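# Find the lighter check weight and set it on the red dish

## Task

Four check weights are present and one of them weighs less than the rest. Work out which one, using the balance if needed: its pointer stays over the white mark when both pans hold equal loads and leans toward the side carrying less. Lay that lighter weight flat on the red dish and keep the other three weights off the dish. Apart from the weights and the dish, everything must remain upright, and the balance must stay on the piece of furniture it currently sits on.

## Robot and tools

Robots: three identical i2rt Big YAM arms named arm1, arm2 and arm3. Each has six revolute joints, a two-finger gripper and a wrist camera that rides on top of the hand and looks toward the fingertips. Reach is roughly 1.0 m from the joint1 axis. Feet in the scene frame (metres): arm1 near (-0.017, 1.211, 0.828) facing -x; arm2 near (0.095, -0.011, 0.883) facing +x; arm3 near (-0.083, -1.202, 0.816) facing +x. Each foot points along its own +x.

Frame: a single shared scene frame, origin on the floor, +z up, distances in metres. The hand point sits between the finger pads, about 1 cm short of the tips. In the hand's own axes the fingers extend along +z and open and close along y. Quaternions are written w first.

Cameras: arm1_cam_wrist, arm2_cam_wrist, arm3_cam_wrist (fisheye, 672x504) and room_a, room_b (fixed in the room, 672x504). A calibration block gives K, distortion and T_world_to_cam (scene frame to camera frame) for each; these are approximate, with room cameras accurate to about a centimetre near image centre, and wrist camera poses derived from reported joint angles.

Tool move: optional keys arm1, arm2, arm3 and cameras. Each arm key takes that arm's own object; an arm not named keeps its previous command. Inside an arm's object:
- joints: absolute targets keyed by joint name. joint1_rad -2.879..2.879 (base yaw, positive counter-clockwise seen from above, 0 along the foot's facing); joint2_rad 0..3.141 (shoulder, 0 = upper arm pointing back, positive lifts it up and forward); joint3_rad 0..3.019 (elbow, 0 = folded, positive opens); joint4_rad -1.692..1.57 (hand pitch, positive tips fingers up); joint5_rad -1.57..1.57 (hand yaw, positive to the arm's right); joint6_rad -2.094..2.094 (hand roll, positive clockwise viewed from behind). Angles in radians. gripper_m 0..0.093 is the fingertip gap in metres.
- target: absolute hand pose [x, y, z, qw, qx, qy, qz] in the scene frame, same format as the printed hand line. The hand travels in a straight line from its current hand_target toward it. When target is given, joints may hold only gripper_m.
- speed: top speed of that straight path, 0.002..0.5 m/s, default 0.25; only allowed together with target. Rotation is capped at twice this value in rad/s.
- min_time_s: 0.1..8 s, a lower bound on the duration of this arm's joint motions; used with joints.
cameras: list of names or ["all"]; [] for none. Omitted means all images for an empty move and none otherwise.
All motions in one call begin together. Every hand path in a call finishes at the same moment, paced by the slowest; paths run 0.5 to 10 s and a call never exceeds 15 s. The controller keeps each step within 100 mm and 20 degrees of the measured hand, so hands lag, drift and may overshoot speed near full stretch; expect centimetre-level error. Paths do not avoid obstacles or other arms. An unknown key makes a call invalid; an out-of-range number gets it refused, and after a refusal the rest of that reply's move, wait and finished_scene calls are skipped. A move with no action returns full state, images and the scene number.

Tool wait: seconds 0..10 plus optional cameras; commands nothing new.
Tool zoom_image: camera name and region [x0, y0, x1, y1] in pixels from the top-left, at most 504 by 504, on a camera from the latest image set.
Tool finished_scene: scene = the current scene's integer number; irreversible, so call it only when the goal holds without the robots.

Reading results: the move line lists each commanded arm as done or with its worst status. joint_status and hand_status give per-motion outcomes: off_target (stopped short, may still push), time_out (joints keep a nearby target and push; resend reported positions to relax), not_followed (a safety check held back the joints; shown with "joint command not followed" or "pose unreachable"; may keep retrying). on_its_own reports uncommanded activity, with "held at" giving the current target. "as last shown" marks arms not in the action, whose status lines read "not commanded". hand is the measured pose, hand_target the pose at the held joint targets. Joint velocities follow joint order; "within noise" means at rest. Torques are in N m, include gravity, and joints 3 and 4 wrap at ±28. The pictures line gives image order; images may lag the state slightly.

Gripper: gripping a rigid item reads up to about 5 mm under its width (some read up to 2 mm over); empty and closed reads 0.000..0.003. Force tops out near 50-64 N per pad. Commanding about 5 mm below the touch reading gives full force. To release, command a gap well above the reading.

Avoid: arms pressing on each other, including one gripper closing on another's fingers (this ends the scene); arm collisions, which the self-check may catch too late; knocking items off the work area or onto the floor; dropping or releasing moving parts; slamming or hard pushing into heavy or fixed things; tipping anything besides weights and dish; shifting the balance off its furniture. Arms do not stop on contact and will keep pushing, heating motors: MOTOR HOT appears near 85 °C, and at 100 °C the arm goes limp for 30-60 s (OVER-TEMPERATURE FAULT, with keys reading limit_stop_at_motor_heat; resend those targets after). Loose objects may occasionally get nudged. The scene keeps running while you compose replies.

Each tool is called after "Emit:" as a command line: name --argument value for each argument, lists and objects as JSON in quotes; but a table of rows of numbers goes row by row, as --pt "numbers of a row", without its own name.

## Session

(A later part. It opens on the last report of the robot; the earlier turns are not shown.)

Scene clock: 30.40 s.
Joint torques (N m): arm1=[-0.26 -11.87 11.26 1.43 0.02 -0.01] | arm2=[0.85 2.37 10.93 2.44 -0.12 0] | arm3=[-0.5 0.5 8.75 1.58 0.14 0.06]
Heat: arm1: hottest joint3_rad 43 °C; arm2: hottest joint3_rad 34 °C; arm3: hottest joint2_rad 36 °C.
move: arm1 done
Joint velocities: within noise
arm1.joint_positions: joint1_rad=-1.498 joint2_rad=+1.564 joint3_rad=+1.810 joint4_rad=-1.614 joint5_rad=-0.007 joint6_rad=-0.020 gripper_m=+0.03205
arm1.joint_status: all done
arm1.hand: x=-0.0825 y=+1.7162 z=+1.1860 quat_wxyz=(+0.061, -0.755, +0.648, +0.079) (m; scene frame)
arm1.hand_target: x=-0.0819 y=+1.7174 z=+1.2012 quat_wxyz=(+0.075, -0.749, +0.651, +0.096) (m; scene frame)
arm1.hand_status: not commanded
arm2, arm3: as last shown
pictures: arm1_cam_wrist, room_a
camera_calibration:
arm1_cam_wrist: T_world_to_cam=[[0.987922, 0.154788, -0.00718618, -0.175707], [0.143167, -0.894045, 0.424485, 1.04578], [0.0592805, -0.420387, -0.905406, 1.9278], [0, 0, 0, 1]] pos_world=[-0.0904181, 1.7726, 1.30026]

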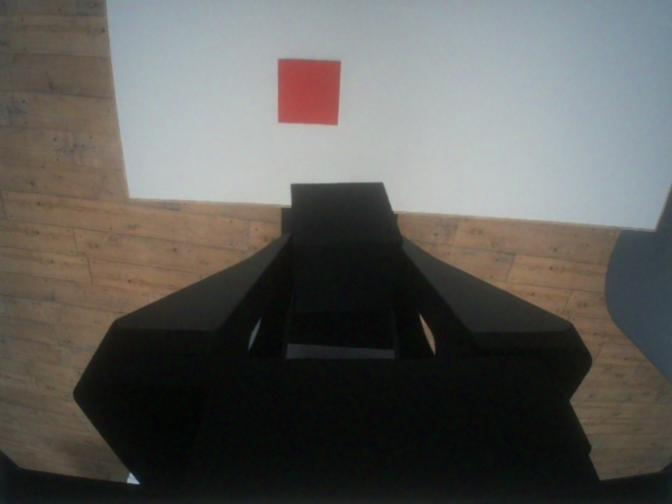

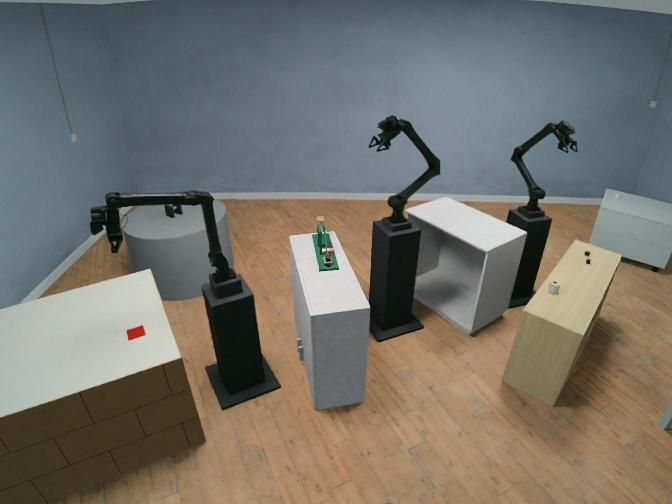

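Emit:
move --arm1 '{"target":[-0.13,1.742,0.93,0,-0.755,0.656,0],"speed":0.25}' --cameras '["arm1_cam_wrist","room_a","room_b"]'

Emit:
zoom_image --camera "room_a" --region '[80, 220, 200, 370]'

Emit:
zoom_image --camera "room_b" --region '[550, 170, 650, 260]'

Scene clock: 32.60 s.
Joint torques (N m): arm1=[0.32 -13.04 10.67 0.8 0.14 0.01] | arm2=[0.67 2.49 10.93 2.4 -0.11 0] | arm3=[-0.56 0.56 8.77 1.61 0.15 0.05]
Heat: arm1: hottest joint3_rad 43 °C; arm2: hottest joint3_rad 34 °C; arm3: hottest joint2_rad 36 °C.
move: arm1 off_target
Joint velocities: within noise
arm1.joint_positions: joint1_rad=-1.429 joint2_rad=+1.826 joint3_rad=+1.457 joint4_rad=-1.232 joint5_rad=+0.005 joint6_rad=+0.060 gripper_m=+0.03205
arm1.joint_status: not commanded
arm1.hand: x=-0.1219 y=+1.7332 z=+0.9206 quat_wxyz=(-0.011, -0.756, +0.655, -0.013) (m; scene frame)
arm1.hand_target: x=-0.1300 y=+1.7417 z=+0.9303 quat_wxyz=(+0.000, -0.755, +0.656, +0.000) (m; scene frame)
arm1.hand_status: off_target (0.015 m and 2.0 deg from the pose sent, 0.262 m and 11.4 deg at the start)
arm2, arm3: as last shown
pictures: arm1_cam_wrist, room_a, room_b
camera_calibration:
arm1_cam_wrist: T_world_to_cam=[[0.98951, 0.144449, 0.0019508, -0.13158], [0.111864, -0.774698, 0.622358, 0.786425], [0.0914105, -0.615611, -0.782731, 1.92624], [0, 0, 0, 1]] pos_world=[-0.133852, 1.81406, 1.01855]

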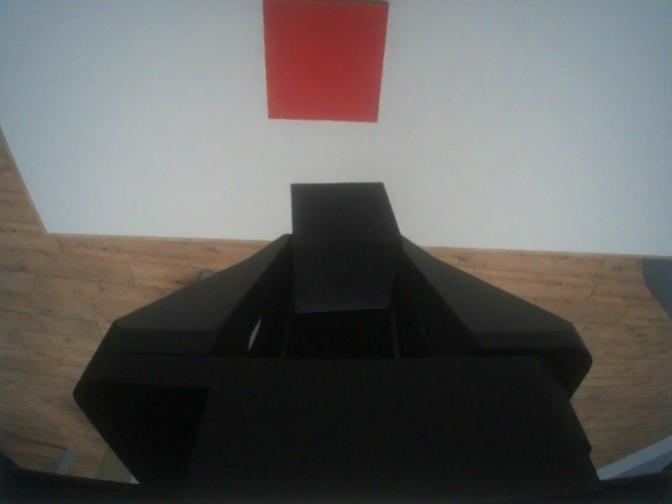

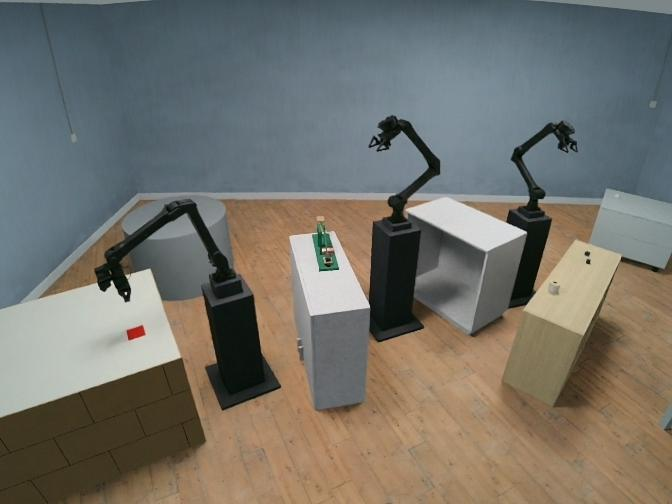

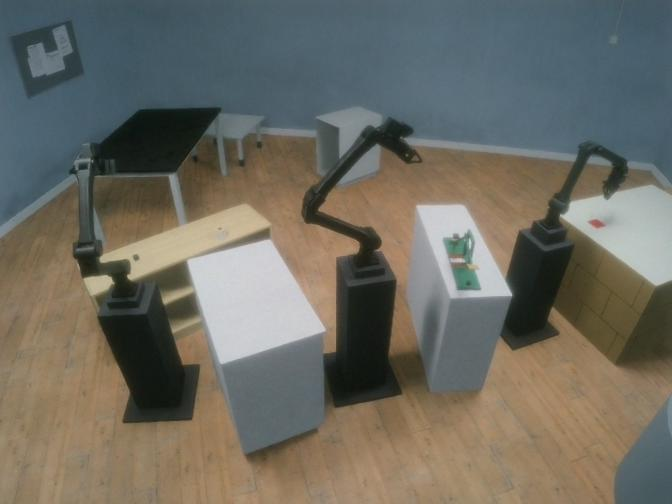

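Scaled by 3.360 from the camera's 672x504 image, which has a finer 960x720 frame.

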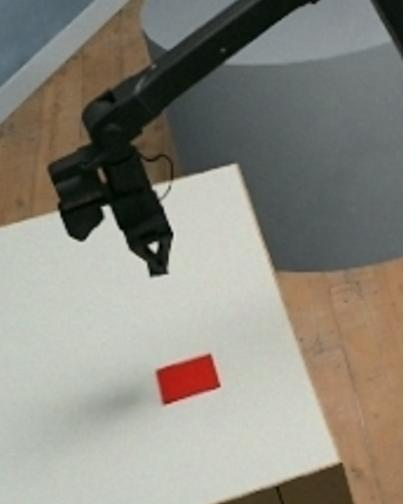

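Scaled by 5.040 from the camera's 672x504 image, which has a finer 960x720 frame.

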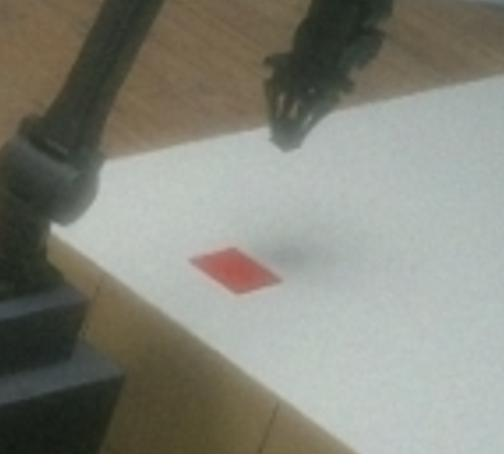

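Emit:
move --arm1 '{"target":[-0.147,1.757,0.82,0,-0.755,0.656,0],"speed":0.15}' --cameras '["arm1_cam_wrist","room_a","room_b"]'

Emit:
zoom_image --camera "room_a" --region '[80, 260, 180, 370]'

Emit:
zoom_image --camera "room_b" --region '[560, 170, 640, 250]'

Scene clock: 34.60 s.
Joint torques (N m): arm1=[1.03 -13.68 9.39 0.81 0.13 0.05] | arm2=[0.67 2.37 10.99 2.41 -0.09 -0.01] | arm3=[-0.56 0.44 8.75 1.62 0.16 0.05]
Heat: arm1: hottest joint3_rad 43 °C; arm2: hottest joint3_rad 35 °C; arm3: hottest joint2_rad 36 °C.
move: arm1 off_target
Joint velocities: within noise
arm1.joint_positions: joint1_rad=-1.408 joint2_rad=+1.990 joint3_rad=+1.407 joint4_rad=-1.006 joint5_rad=+0.005 joint6_rad=+0.083 gripper_m=+0.03205
arm1.joint_status: not commanded
arm1.hand: x=-0.1380 y=+1.7503 z=+0.8172 quat_wxyz=(-0.007, -0.755, +0.655, -0.008) (m; scene frame)
arm1.hand_target: x=-0.1470 y=+1.7569 z=+0.8202 quat_wxyz=(+0.000, -0.755, +0.656, +0.000) (m; scene frame)
arm1.hand_status: off_target (0.012 m and 1.2 deg from the pose sent, 0.106 m and 2.0 deg at the start)
arm2, arm3: as last shown
pictures: arm1_cam_wrist, room_a, room_b
camera_calibration:
arm1_cam_wrist: T_world_to_cam=[[0.989739, 0.142875, 0.0016307, -0.114837], [0.112007, -0.782896, 0.611987, 0.888677], [0.0887141, -0.605525, -0.790866, 1.84601], [0, 0, 0, 1]] pos_world=[-0.149647, 1.82995, 0.916273]

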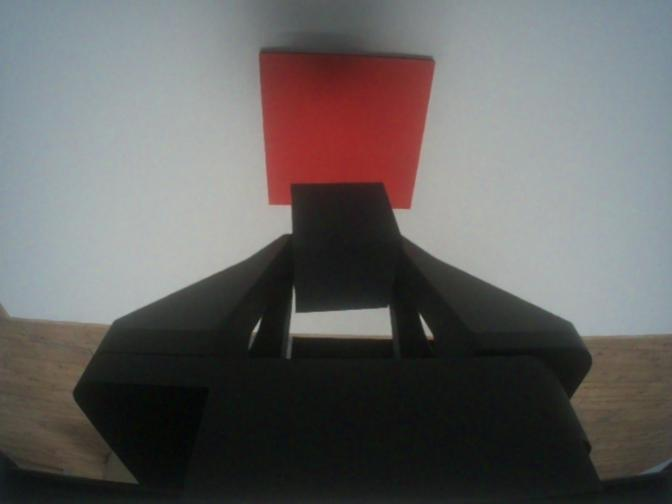

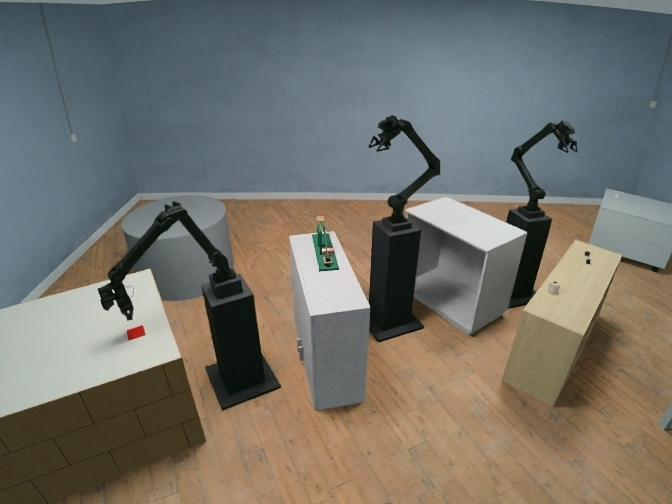

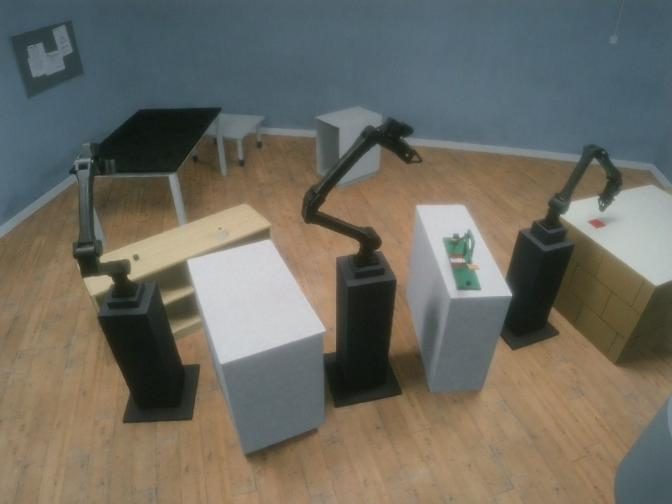

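Scaled by 4.582 from the camera's 672x504 image, which has a finer 960x720 frame.

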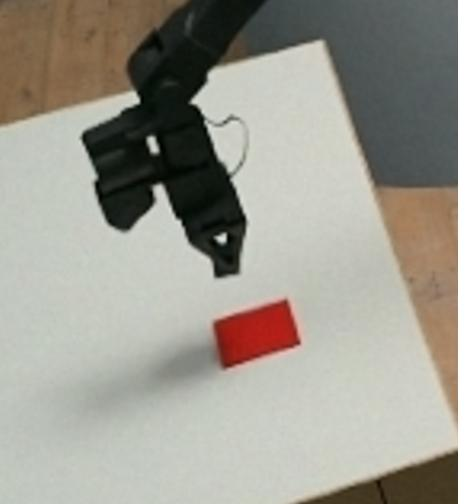

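Scaled by 6.300 from the camera's 672x504 image, which has a finer 960x720 frame.

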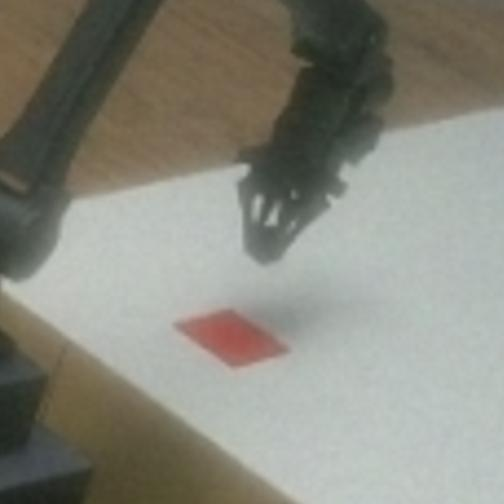

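Emit:
move --arm1 '{"target":[-0.146,1.759,0.754,0,-0.755,0.656,0],"speed":0.1}' --cameras '["arm1_cam_wrist","room_a","room_b"]'

Emit:
zoom_image --camera "room_a" --region '[100, 280, 170, 360]'

Emit:
zoom_image --camera "room_b" --region '[575, 190, 635, 250]'

Scene clock: 36.47 s.
Joint torques (N m): arm1=[0.91 -14.04 8.13 0.81 0.17 0.02] | arm2=[0.73 2.49 10.95 2.41 -0.1 -0.01] | arm3=[-0.62 0.44 8.75 1.61 0.15 0.05]
Heat: arm1: hottest joint3_rad 43 °C; arm2: hottest joint3_rad 35 °C; arm3: hottest joint2_rad 36 °C.
move: arm1 done
Joint velocities: within noise
arm1.joint_positions: joint1_rad=-1.408 joint2_rad=+2.094 joint3_rad=+1.382 joint4_rad=-0.872 joint5_rad=+0.006 joint6_rad=+0.083 gripper_m=+0.03205
arm1.joint_status: not commanded
arm1.hand: x=-0.1391 y=+1.7532 z=+0.7532 quat_wxyz=(-0.006, -0.755, +0.656, -0.006) (m; scene frame)
arm1.hand_target: x=-0.1459 y=+1.7589 z=+0.7541 quat_wxyz=(+0.000, -0.755, +0.656, +0.000) (m; scene frame)
arm1.hand_status: done (0.009 m and 1.0 deg from the pose sent, 0.064 m and 1.2 deg at the start)
arm2, arm3: as last shown
pictures: arm1_cam_wrist, room_a, room_b
camera_calibration:
arm1_cam_wrist: T_world_to_cam=[[0.989802, 0.142442, 0.00167565, -0.113324], [0.112008, -0.78548, 0.608667, 0.937209], [0.0880162, -0.602272, -0.793424, 1.79329], [0, 0, 0, 1]] pos_world=[-0.150646, 1.83235, 0.852581]

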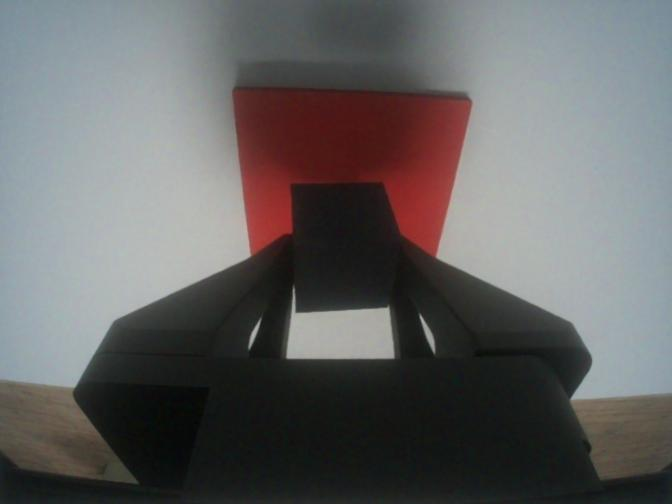

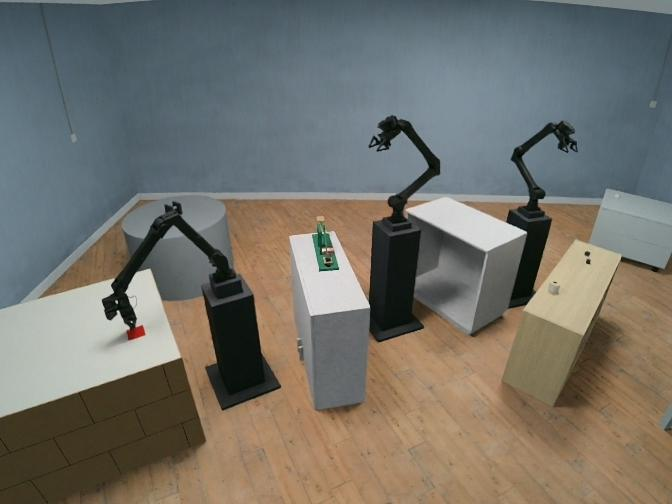

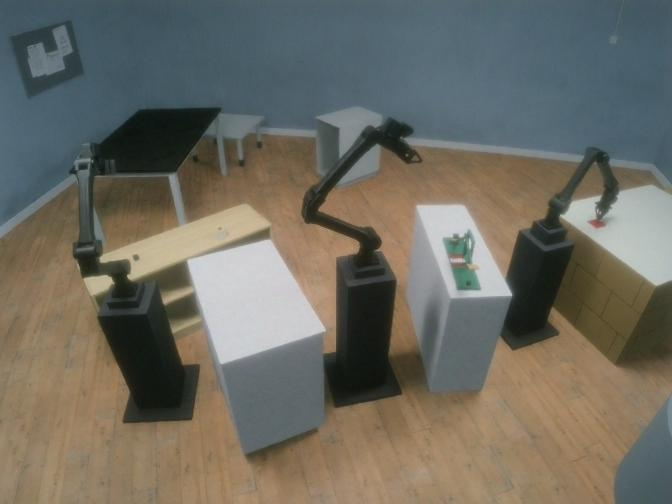

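Scaled by 6.300 from the camera's 672x504 image, which has a finer 960x720 frame.

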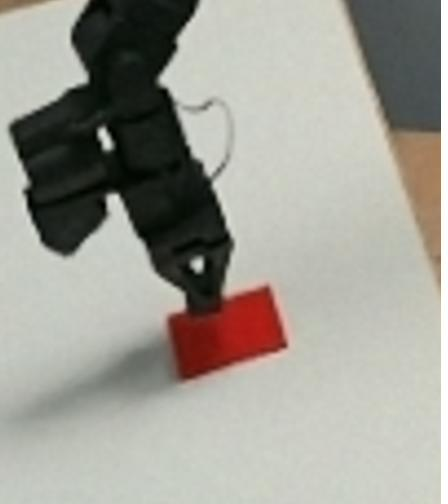

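Scaled by 8.400 from the camera's 672x504 image, which has a finer 960x720 frame.

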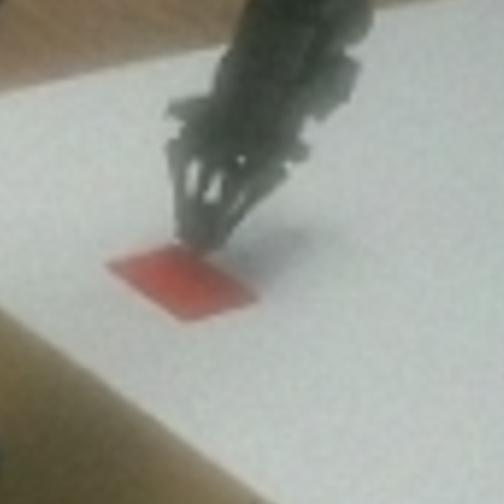

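Emit:
move --arm1 '{"target":[-0.144,1.757,0.739,0,-0.755,0.656,0],"speed":0.06}' --cameras '["arm1_cam_wrist","room_a","room_b"]'

Emit:
zoom_image --camera "room_a" --region '[100, 280, 170, 360]'

Emit:
zoom_image --camera "room_b" --region '[575, 190, 635, 250]'

Scene clock: 41.10 s.
Joint torques (N m): arm1=[0.03 -14.15 7.9 0.76 0.11 -0.01] | arm2=[0.73 2.49 10.93 2.45 -0.1 -0.01] | arm3=[-0.5 0.44 8.72 1.61 0.15 0.05]
Heat: arm1: hottest joint3_rad 42 °C; arm2: hottest joint3_rad 35 °C; arm3: hottest joint2_rad 36 °C.
move: arm1 done
Joint velocities: within noise
arm1.joint_positions: joint1_rad=-1.408 joint2_rad=+2.113 joint3_rad=+1.372 joint4_rad=-0.838 joint5_rad=+0.006 joint6_rad=+0.083 gripper_m=+0.03205
arm1.joint_status: not commanded
arm1.hand: x=-0.1391 y=+1.7525 z=+0.7403 quat_wxyz=(-0.004, -0.755, +0.656, -0.004) (m; scene frame)
arm1.hand_target: x=-0.1440 y=+1.7570 z=+0.7391 quat_wxyz=(+0.000, -0.755, +0.656, +0.000) (m; scene frame)
arm1.hand_status: done (0.007 m and 0.7 deg from the pose sent, 0.015 m and 1.0 deg at the start)
arm2, arm3: as last shown
pictures: arm1_cam_wrist, room_a, room_b
camera_calibration:
arm1_cam_wrist: T_world_to_cam=[[0.989812, 0.142373, 0.00128712, -0.112789], [0.112611, -0.788368, 0.60481, 0.952552], [0.0871231, -0.598503, -0.796369, 1.77814], [0, 0, 0, 1]] pos_world=[-0.150544, 1.83124, 0.84009]

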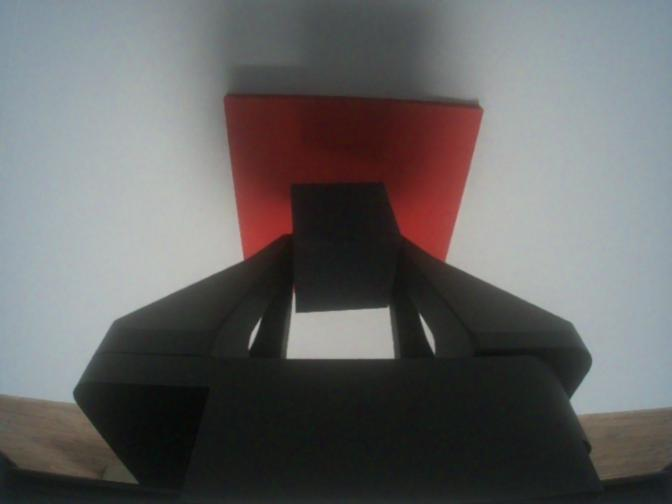

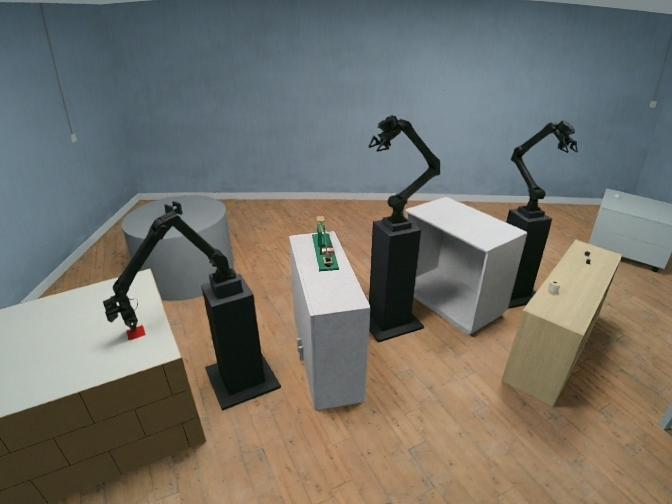

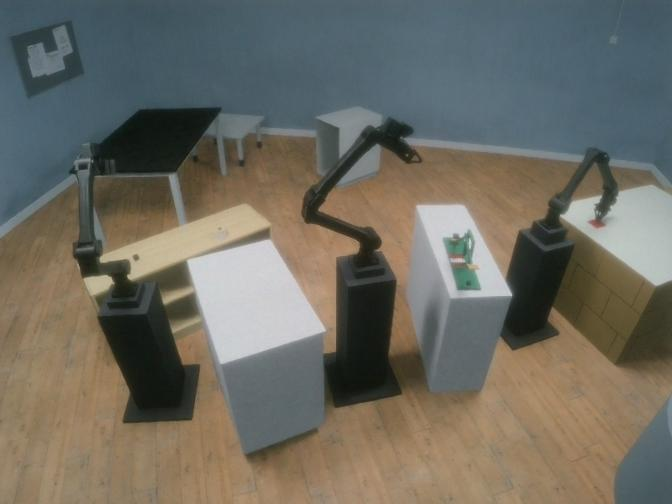

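Scaled by 6.300 from the camera's 672x504 image, which has a finer 960x720 frame.

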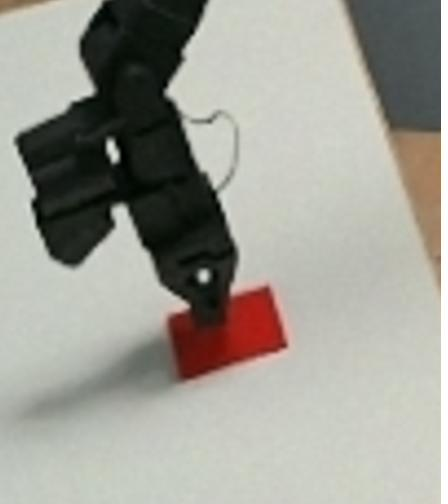

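Scaled by 8.400 from the camera's 672x504 image, which has a finer 960x720 frame.

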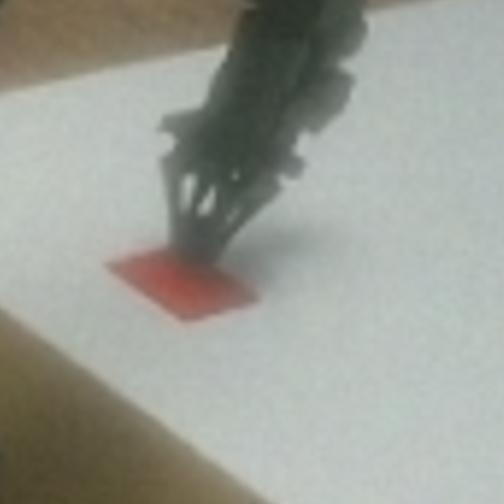

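Emit:
move --arm1 '{"target":[-0.142,1.757,0.729,0,-0.755,0.656,0],"speed":0.04}' --cameras '["arm1_cam_wrist","room_a"]'

Emit:
zoom_image --camera "room_a" --region '[100, 280, 170, 360]'

Scene clock: 42.43 s.
Joint torques (N m): arm1=[0.03 -14.33 7.68 0.65 0.19 -0.04] | arm2=[0.73 2.67 10.93 2.45 -0.09 0] | arm3=[-0.62 0.5 8.73 1.61 0.14 0.05]
Heat: arm1: hottest joint3_rad 42 °C; arm2: hottest joint3_rad 36 °C; arm3: hottest joint2_rad 36 °C.
move: arm1 done
Joint velocities: within noise
arm1.joint_positions: joint1_rad=-1.408 joint2_rad=+2.129 joint3_rad=+1.372 joint4_rad=-0.818 joint5_rad=+0.006 joint6_rad=+0.083 gripper_m=+0.03205
arm1.joint_status: not commanded
arm1.hand: x=-0.1394 y=+1.7539 z=+0.7319 quat_wxyz=(-0.003, -0.755, +0.656, -0.002) (m; scene frame)
arm1.hand_target: x=-0.1419 y=+1.7570 z=+0.7290 quat_wxyz=(+0.000, -0.755, +0.656, +0.000) (m; scene frame)
arm1.hand_status: done (0.005 m and 0.4 deg from the pose sent, 0.012 m and 0.7 deg at the start)
arm2, arm3: as last shown
pictures: arm1_cam_wrist, room_a
camera_calibration:
arm1_cam_wrist: T_world_to_cam=[[0.989812, 0.14238, 0.000878266, -0.112397], [0.113225, -0.790842, 0.601456, 0.96567], [0.0863298, -0.595228, -0.798906, 1.7683], [0, 0, 0, 1]] pos_world=[-0.150743, 1.83224, 0.831998]

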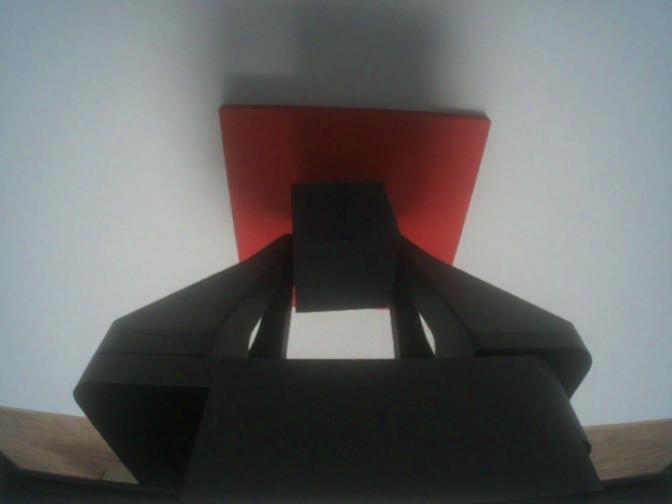

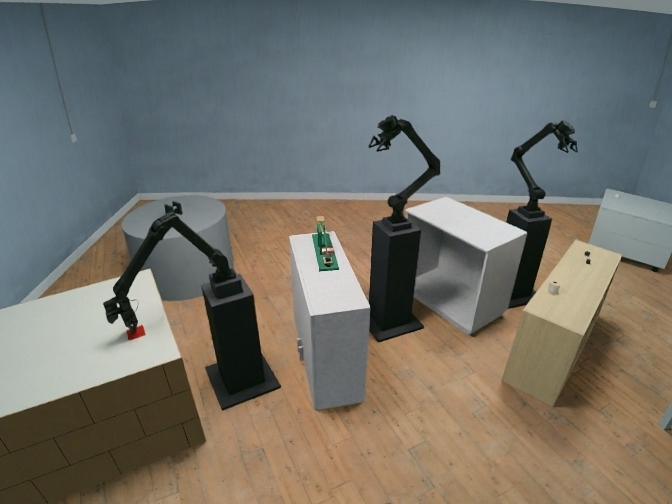

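Scaled by 6.300 from the camera's 672x504 image, which has a finer 960x720 frame.

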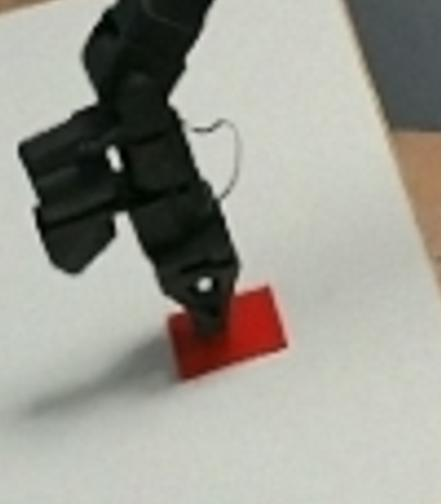

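Emit:
move --arm1 '{"target":[-0.141,1.756,0.722,0,-0.755,0.656,0],"speed":0.03}'

Emit:
move --arm1 '{"target":[-0.141,1.756,0.717,0,-0.755,0.656,0],"speed":0.03}' --cameras '["room_a","room_b"]'

Emit:
zoom_image --camera "room_a" --region '[100, 280, 170, 360]'

Emit:
zoom_image --camera "room_b" --region '[575, 190, 635, 250]'

Scene clock: 43.93 s.
Joint torques (N m): arm1=[0.03 -14.21 7.65 0.8 0.17 -0.09] | arm2=[0.79 2.26 10.96 2.47 -0.12 -0.01] | arm3=[-0.62 0.56 8.75 1.61 0.14 0.05]
Heat: arm1: hottest joint3_rad 42 °C; arm2: hottest joint3_rad 36 °C; arm3: hottest joint3_rad 37 °C.
move: arm1 done
Joint velocities: within noise
arm1.joint_positions: joint1_rad=-1.408 joint2_rad=+2.139 joint3_rad=+1.365 joint4_rad=-0.802 joint5_rad=+0.006 joint6_rad=+0.083 gripper_m=+0.03205
arm1.joint_status: not commanded
arm1.hand: x=-0.1391 y=+1.7520 z=+0.7247 quat_wxyz=(-0.003, -0.755, +0.656, -0.003) (m; scene frame)
arm1.hand_target: x=-0.1409 y=+1.7559 z=+0.7220 quat_wxyz=(+0.000, -0.755, +0.656, +0.000) (m; scene frame)
arm1.hand_status: done (0.005 m and 0.5 deg from the pose sent, 0.010 m and 0.5 deg at the start)
arm2.joint_positions: joint1_rad=-1.488 joint2_rad=+0.585 joint3_rad=+1.357 joint4_rad=-1.314 joint5_rad=+0.002 joint6_rad=+0.008 gripper_m=+0.09397
arm2.joint_status: not commanded
arm2.hand: x=+0.0866 y=+0.2108 z=+1.4211 quat_wxyz=(-0.347, +0.621, -0.605, -0.358) (m; scene frame)
arm2.hand_target: x=+0.0890 y=+0.2089 z=+1.4347 quat_wxyz=(-0.361, +0.614, -0.600, -0.366) (m; scene frame)
arm2.hand_status: not commanded
arm3.joint_positions: joint1_rad=+0.094 joint2_rad=+0.649 joint3_rad=+1.390 joint4_rad=-1.293 joint5_rad=-0.003 joint6_rad=-0.009 gripper_m=+0.09396
arm3.joint_status: not commanded
arm3.hand: x=-0.3316 y=-1.1849 z=+1.3600 quat_wxyz=(-0.022, +0.870, -0.028, -0.491) (m; scene frame)
arm3.hand_target: x=-0.3278 y=-1.1863 z=+1.3686 quat_wxyz=(-0.020, +0.867, -0.030, -0.498) (m; scene frame)
arm3.hand_status: not commanded
pictures: none

Scene clock: 44.90 s.
Joint torques (N m): arm1=[-0.15 -13.33 7.53 0.91 0.17 -0.05] | arm2=[0.62 2.37 10.88 2.44 -0.1 -0.01] | arm3=[-0.67 0.56 8.73 1.62 0.15 0.05]
Heat: arm1: hottest joint3_rad 42 °C; arm2: hottest joint3_rad 36 °C; arm3: hottest joint3_rad 37 °C.
move: arm1 done
Joint velocities: within noise
arm1.joint_positions: joint1_rad=-1.408 joint2_rad=+2.141 joint3_rad=+1.365 joint4_rad=-0.798 joint5_rad=+0.006 joint6_rad=+0.083 gripper_m=+0.03205
arm1.joint_status: not commanded
arm1.hand: x=-0.1393 y=+1.7528 z=+0.7237 quat_wxyz=(-0.002, -0.755, +0.656, -0.002) (m; scene frame)
arm1.hand_target: x=-0.1409 y=+1.7558 z=+0.7171 quat_wxyz=(+0.000, -0.755, +0.656, +0.000) (m; scene frame)
arm1.hand_status: done (0.008 m and 0.3 deg from the pose sent, 0.009 m and 0.5 deg at the start)
arm2, arm3: as last shown
pictures: room_a, room_b

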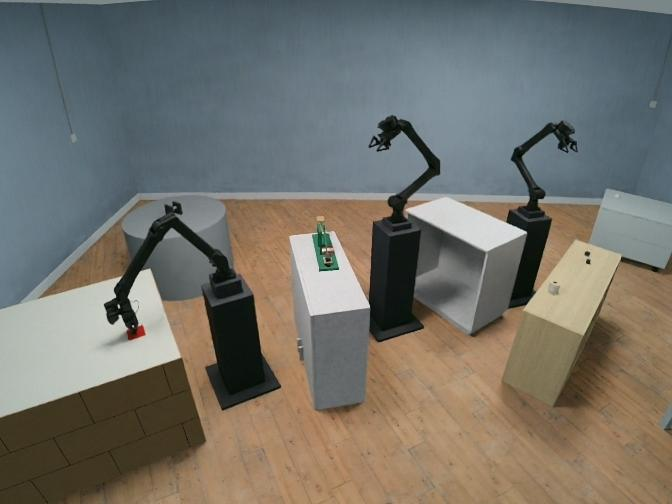

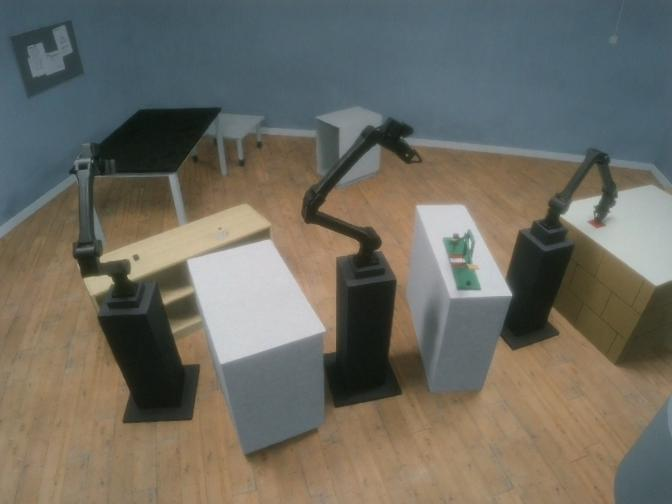

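Scaled by 6.300 from the camera's 672x504 image, which has a finer 960x720 frame.

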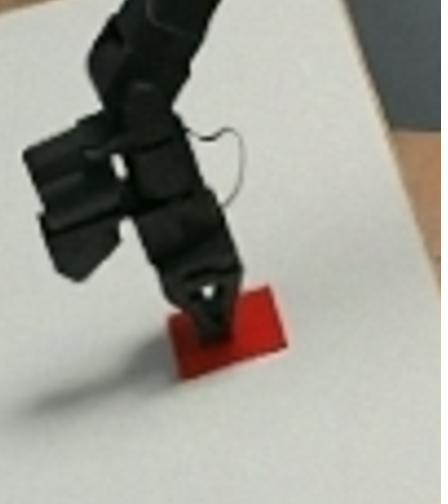

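Scaled by 8.400 from the camera's 672x504 image, which has a finer 960x720 frame.

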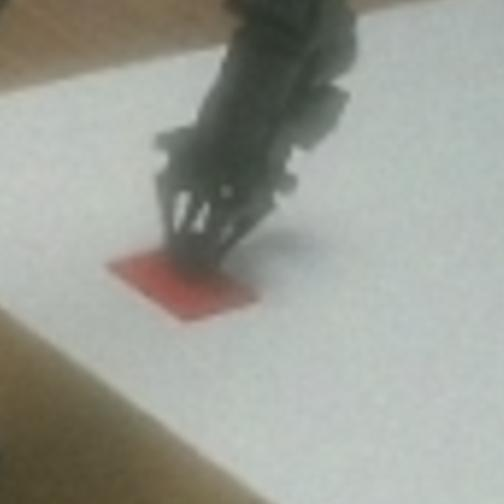

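Emit:
move --arm1 '{"joints":{"gripper_m":0.05}}'

Emit:
move --arm1 '{"target":[-0.141,1.756,0.90,0,-0.755,0.656,0],"speed":0.12}' --cameras '["arm1_cam_wrist","arm2_cam_wrist","room_a"]'

Emit:
zoom_image --camera "arm1_cam_wrist" --region '[220, 0, 470, 200]'

Emit:
zoom_image --camera "room_a" --region '[100, 280, 170, 360]'

Scene clock: 45.73 s.
Joint torques (N m): arm1=[-0.09 -13.45 7.53 0.79 0.13 -0.1] | arm2=[0.79 2.43 10.92 2.45 -0.11 0] | arm3=[-0.56 0.56 8.73 1.62 0.15 0.05]
Heat: arm1: hottest joint3_rad 42 °C; arm2: hottest joint3_rad 36 °C; arm3: hottest joint3_rad 37 °C.
move: arm1 done
Joint velocities: within noise
arm1.joint_positions: joint1_rad=-1.408 joint2_rad=+2.141 joint3_rad=+1.365 joint4_rad=-0.793 joint5_rad=+0.006 joint6_rad=+0.083 gripper_m=+0.04986
arm1.joint_status: all done
arm1.hand: x=-0.1394 y=+1.7538 z=+0.7237 quat_wxyz=(-0.001, -0.755, +0.656, +0.000) (m; scene frame)
arm1.hand_target: x=-0.1409 y=+1.7559 z=+0.7171 quat_wxyz=(+0.000, -0.755, +0.656, +0.000) (m; scene frame)
arm1.hand_status: not commanded
arm2, arm3: as last shown
pictures: none

Scene clock: 48.03 s.
Joint torques (N m): arm1=[-0.15 -15.15 12.53 -0.08 0.15 -0.08] | arm2=[0.79 2.49 11.02 2.43 -0.1 -0.01] | arm3=[-0.5 0.44 8.75 1.58 0.14 0.05]
Heat: arm1: hottest joint3_rad 42 °C; arm2: hottest joint3_rad 36 °C; arm3: hottest joint3_rad 37 °C.
move: arm1 off_target
Joint velocities: within noise
arm1.joint_positions: joint1_rad=-1.408 joint2_rad=+1.909 joint3_rad=+1.443 joint4_rad=-1.162 joint5_rad=+0.006 joint6_rad=+0.083 gripper_m=+0.04993
arm1.joint_status: not commanded
arm1.hand: x=-0.1344 y=+1.7368 z=+0.8723 quat_wxyz=(-0.019, -0.755, +0.655, -0.024) (m; scene frame)
arm1.hand_target: x=-0.1407 y=+1.7548 z=+0.9003 quat_wxyz=(+0.000, -0.755, +0.656, +0.000) (m; scene frame)
arm1.hand_status: off_target (0.034 m and 3.5 deg from the pose sent, 0.176 m and 0.1 deg at the start)
arm2, arm3: as last shown
pictures: arm1_cam_wrist, arm2_cam_wrist, room_a
camera_calibration:
arm1_cam_wrist: T_world_to_cam=[[0.989708, 0.142988, 0.00560486, -0.120262], [0.105901, -0.758219, 0.643342, 0.772989], [0.0962402, -0.636127, -0.765559, 1.91314], [0, 0, 0, 1]] pos_world=[-0.146956, 1.82029, 0.967996]
arm2_cam_wrist: T_world_to_cam=[[0.999435, 0.03355, -0.00223495, -0.0891903], [0.029694, -0.911844, -0.409463, 0.776772], [-0.0157754, 0.409165, -0.912324, 1.33574], [0, 0, 0, 1]] pos_world=[0.0871461, 0.164751, 1.53648]

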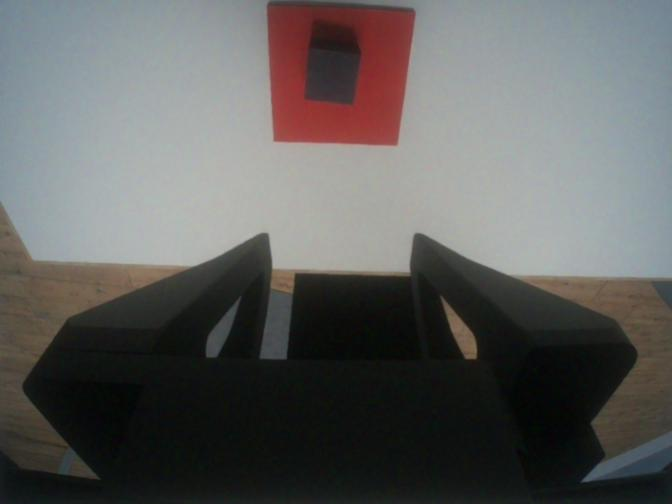

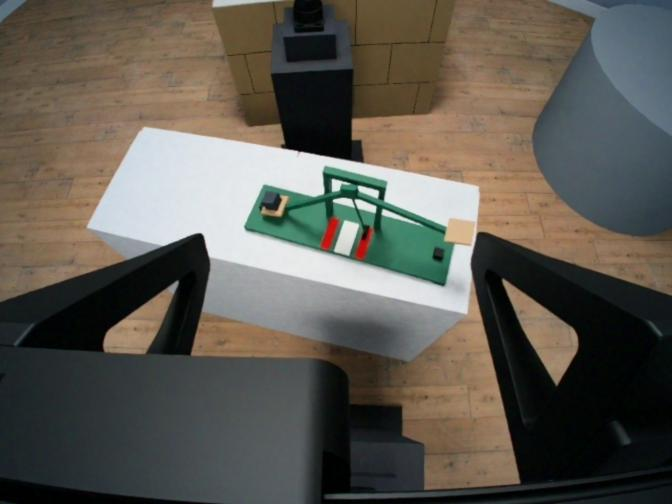

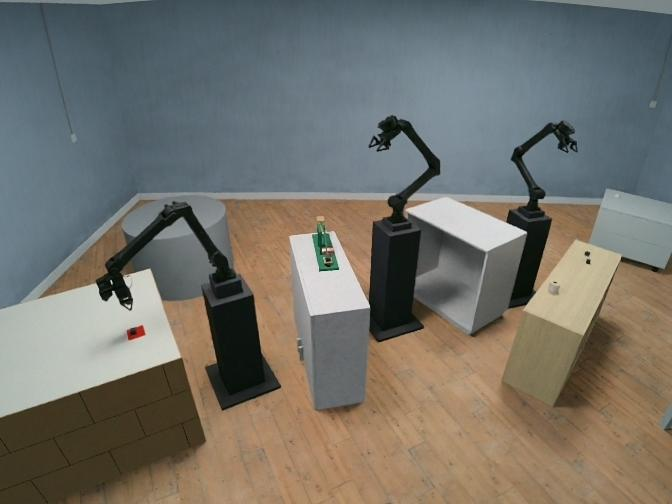

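Scaled by 2.016 from the camera's 672x504 image, which has a finer 960x720 frame.

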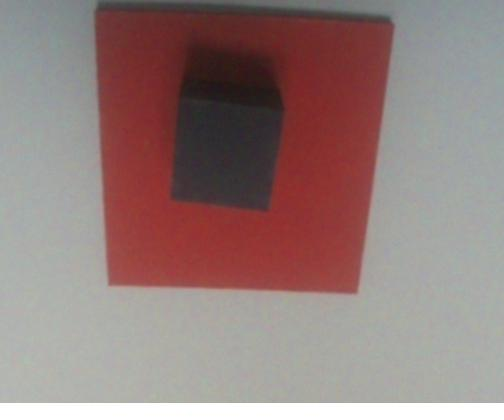

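Scaled by 6.300 from the camera's 672x504 image, which has a finer 960x720 frame.

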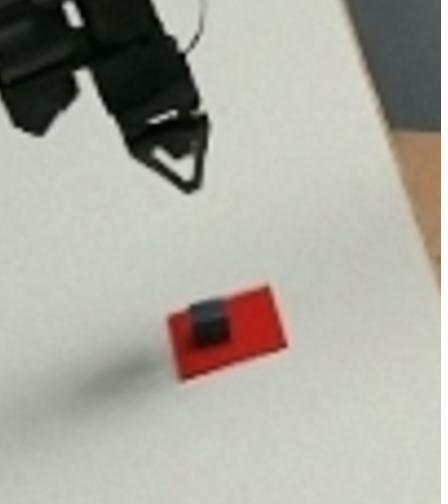

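Emit:
finished_scene --scene 1

The scene is finished: the task was done.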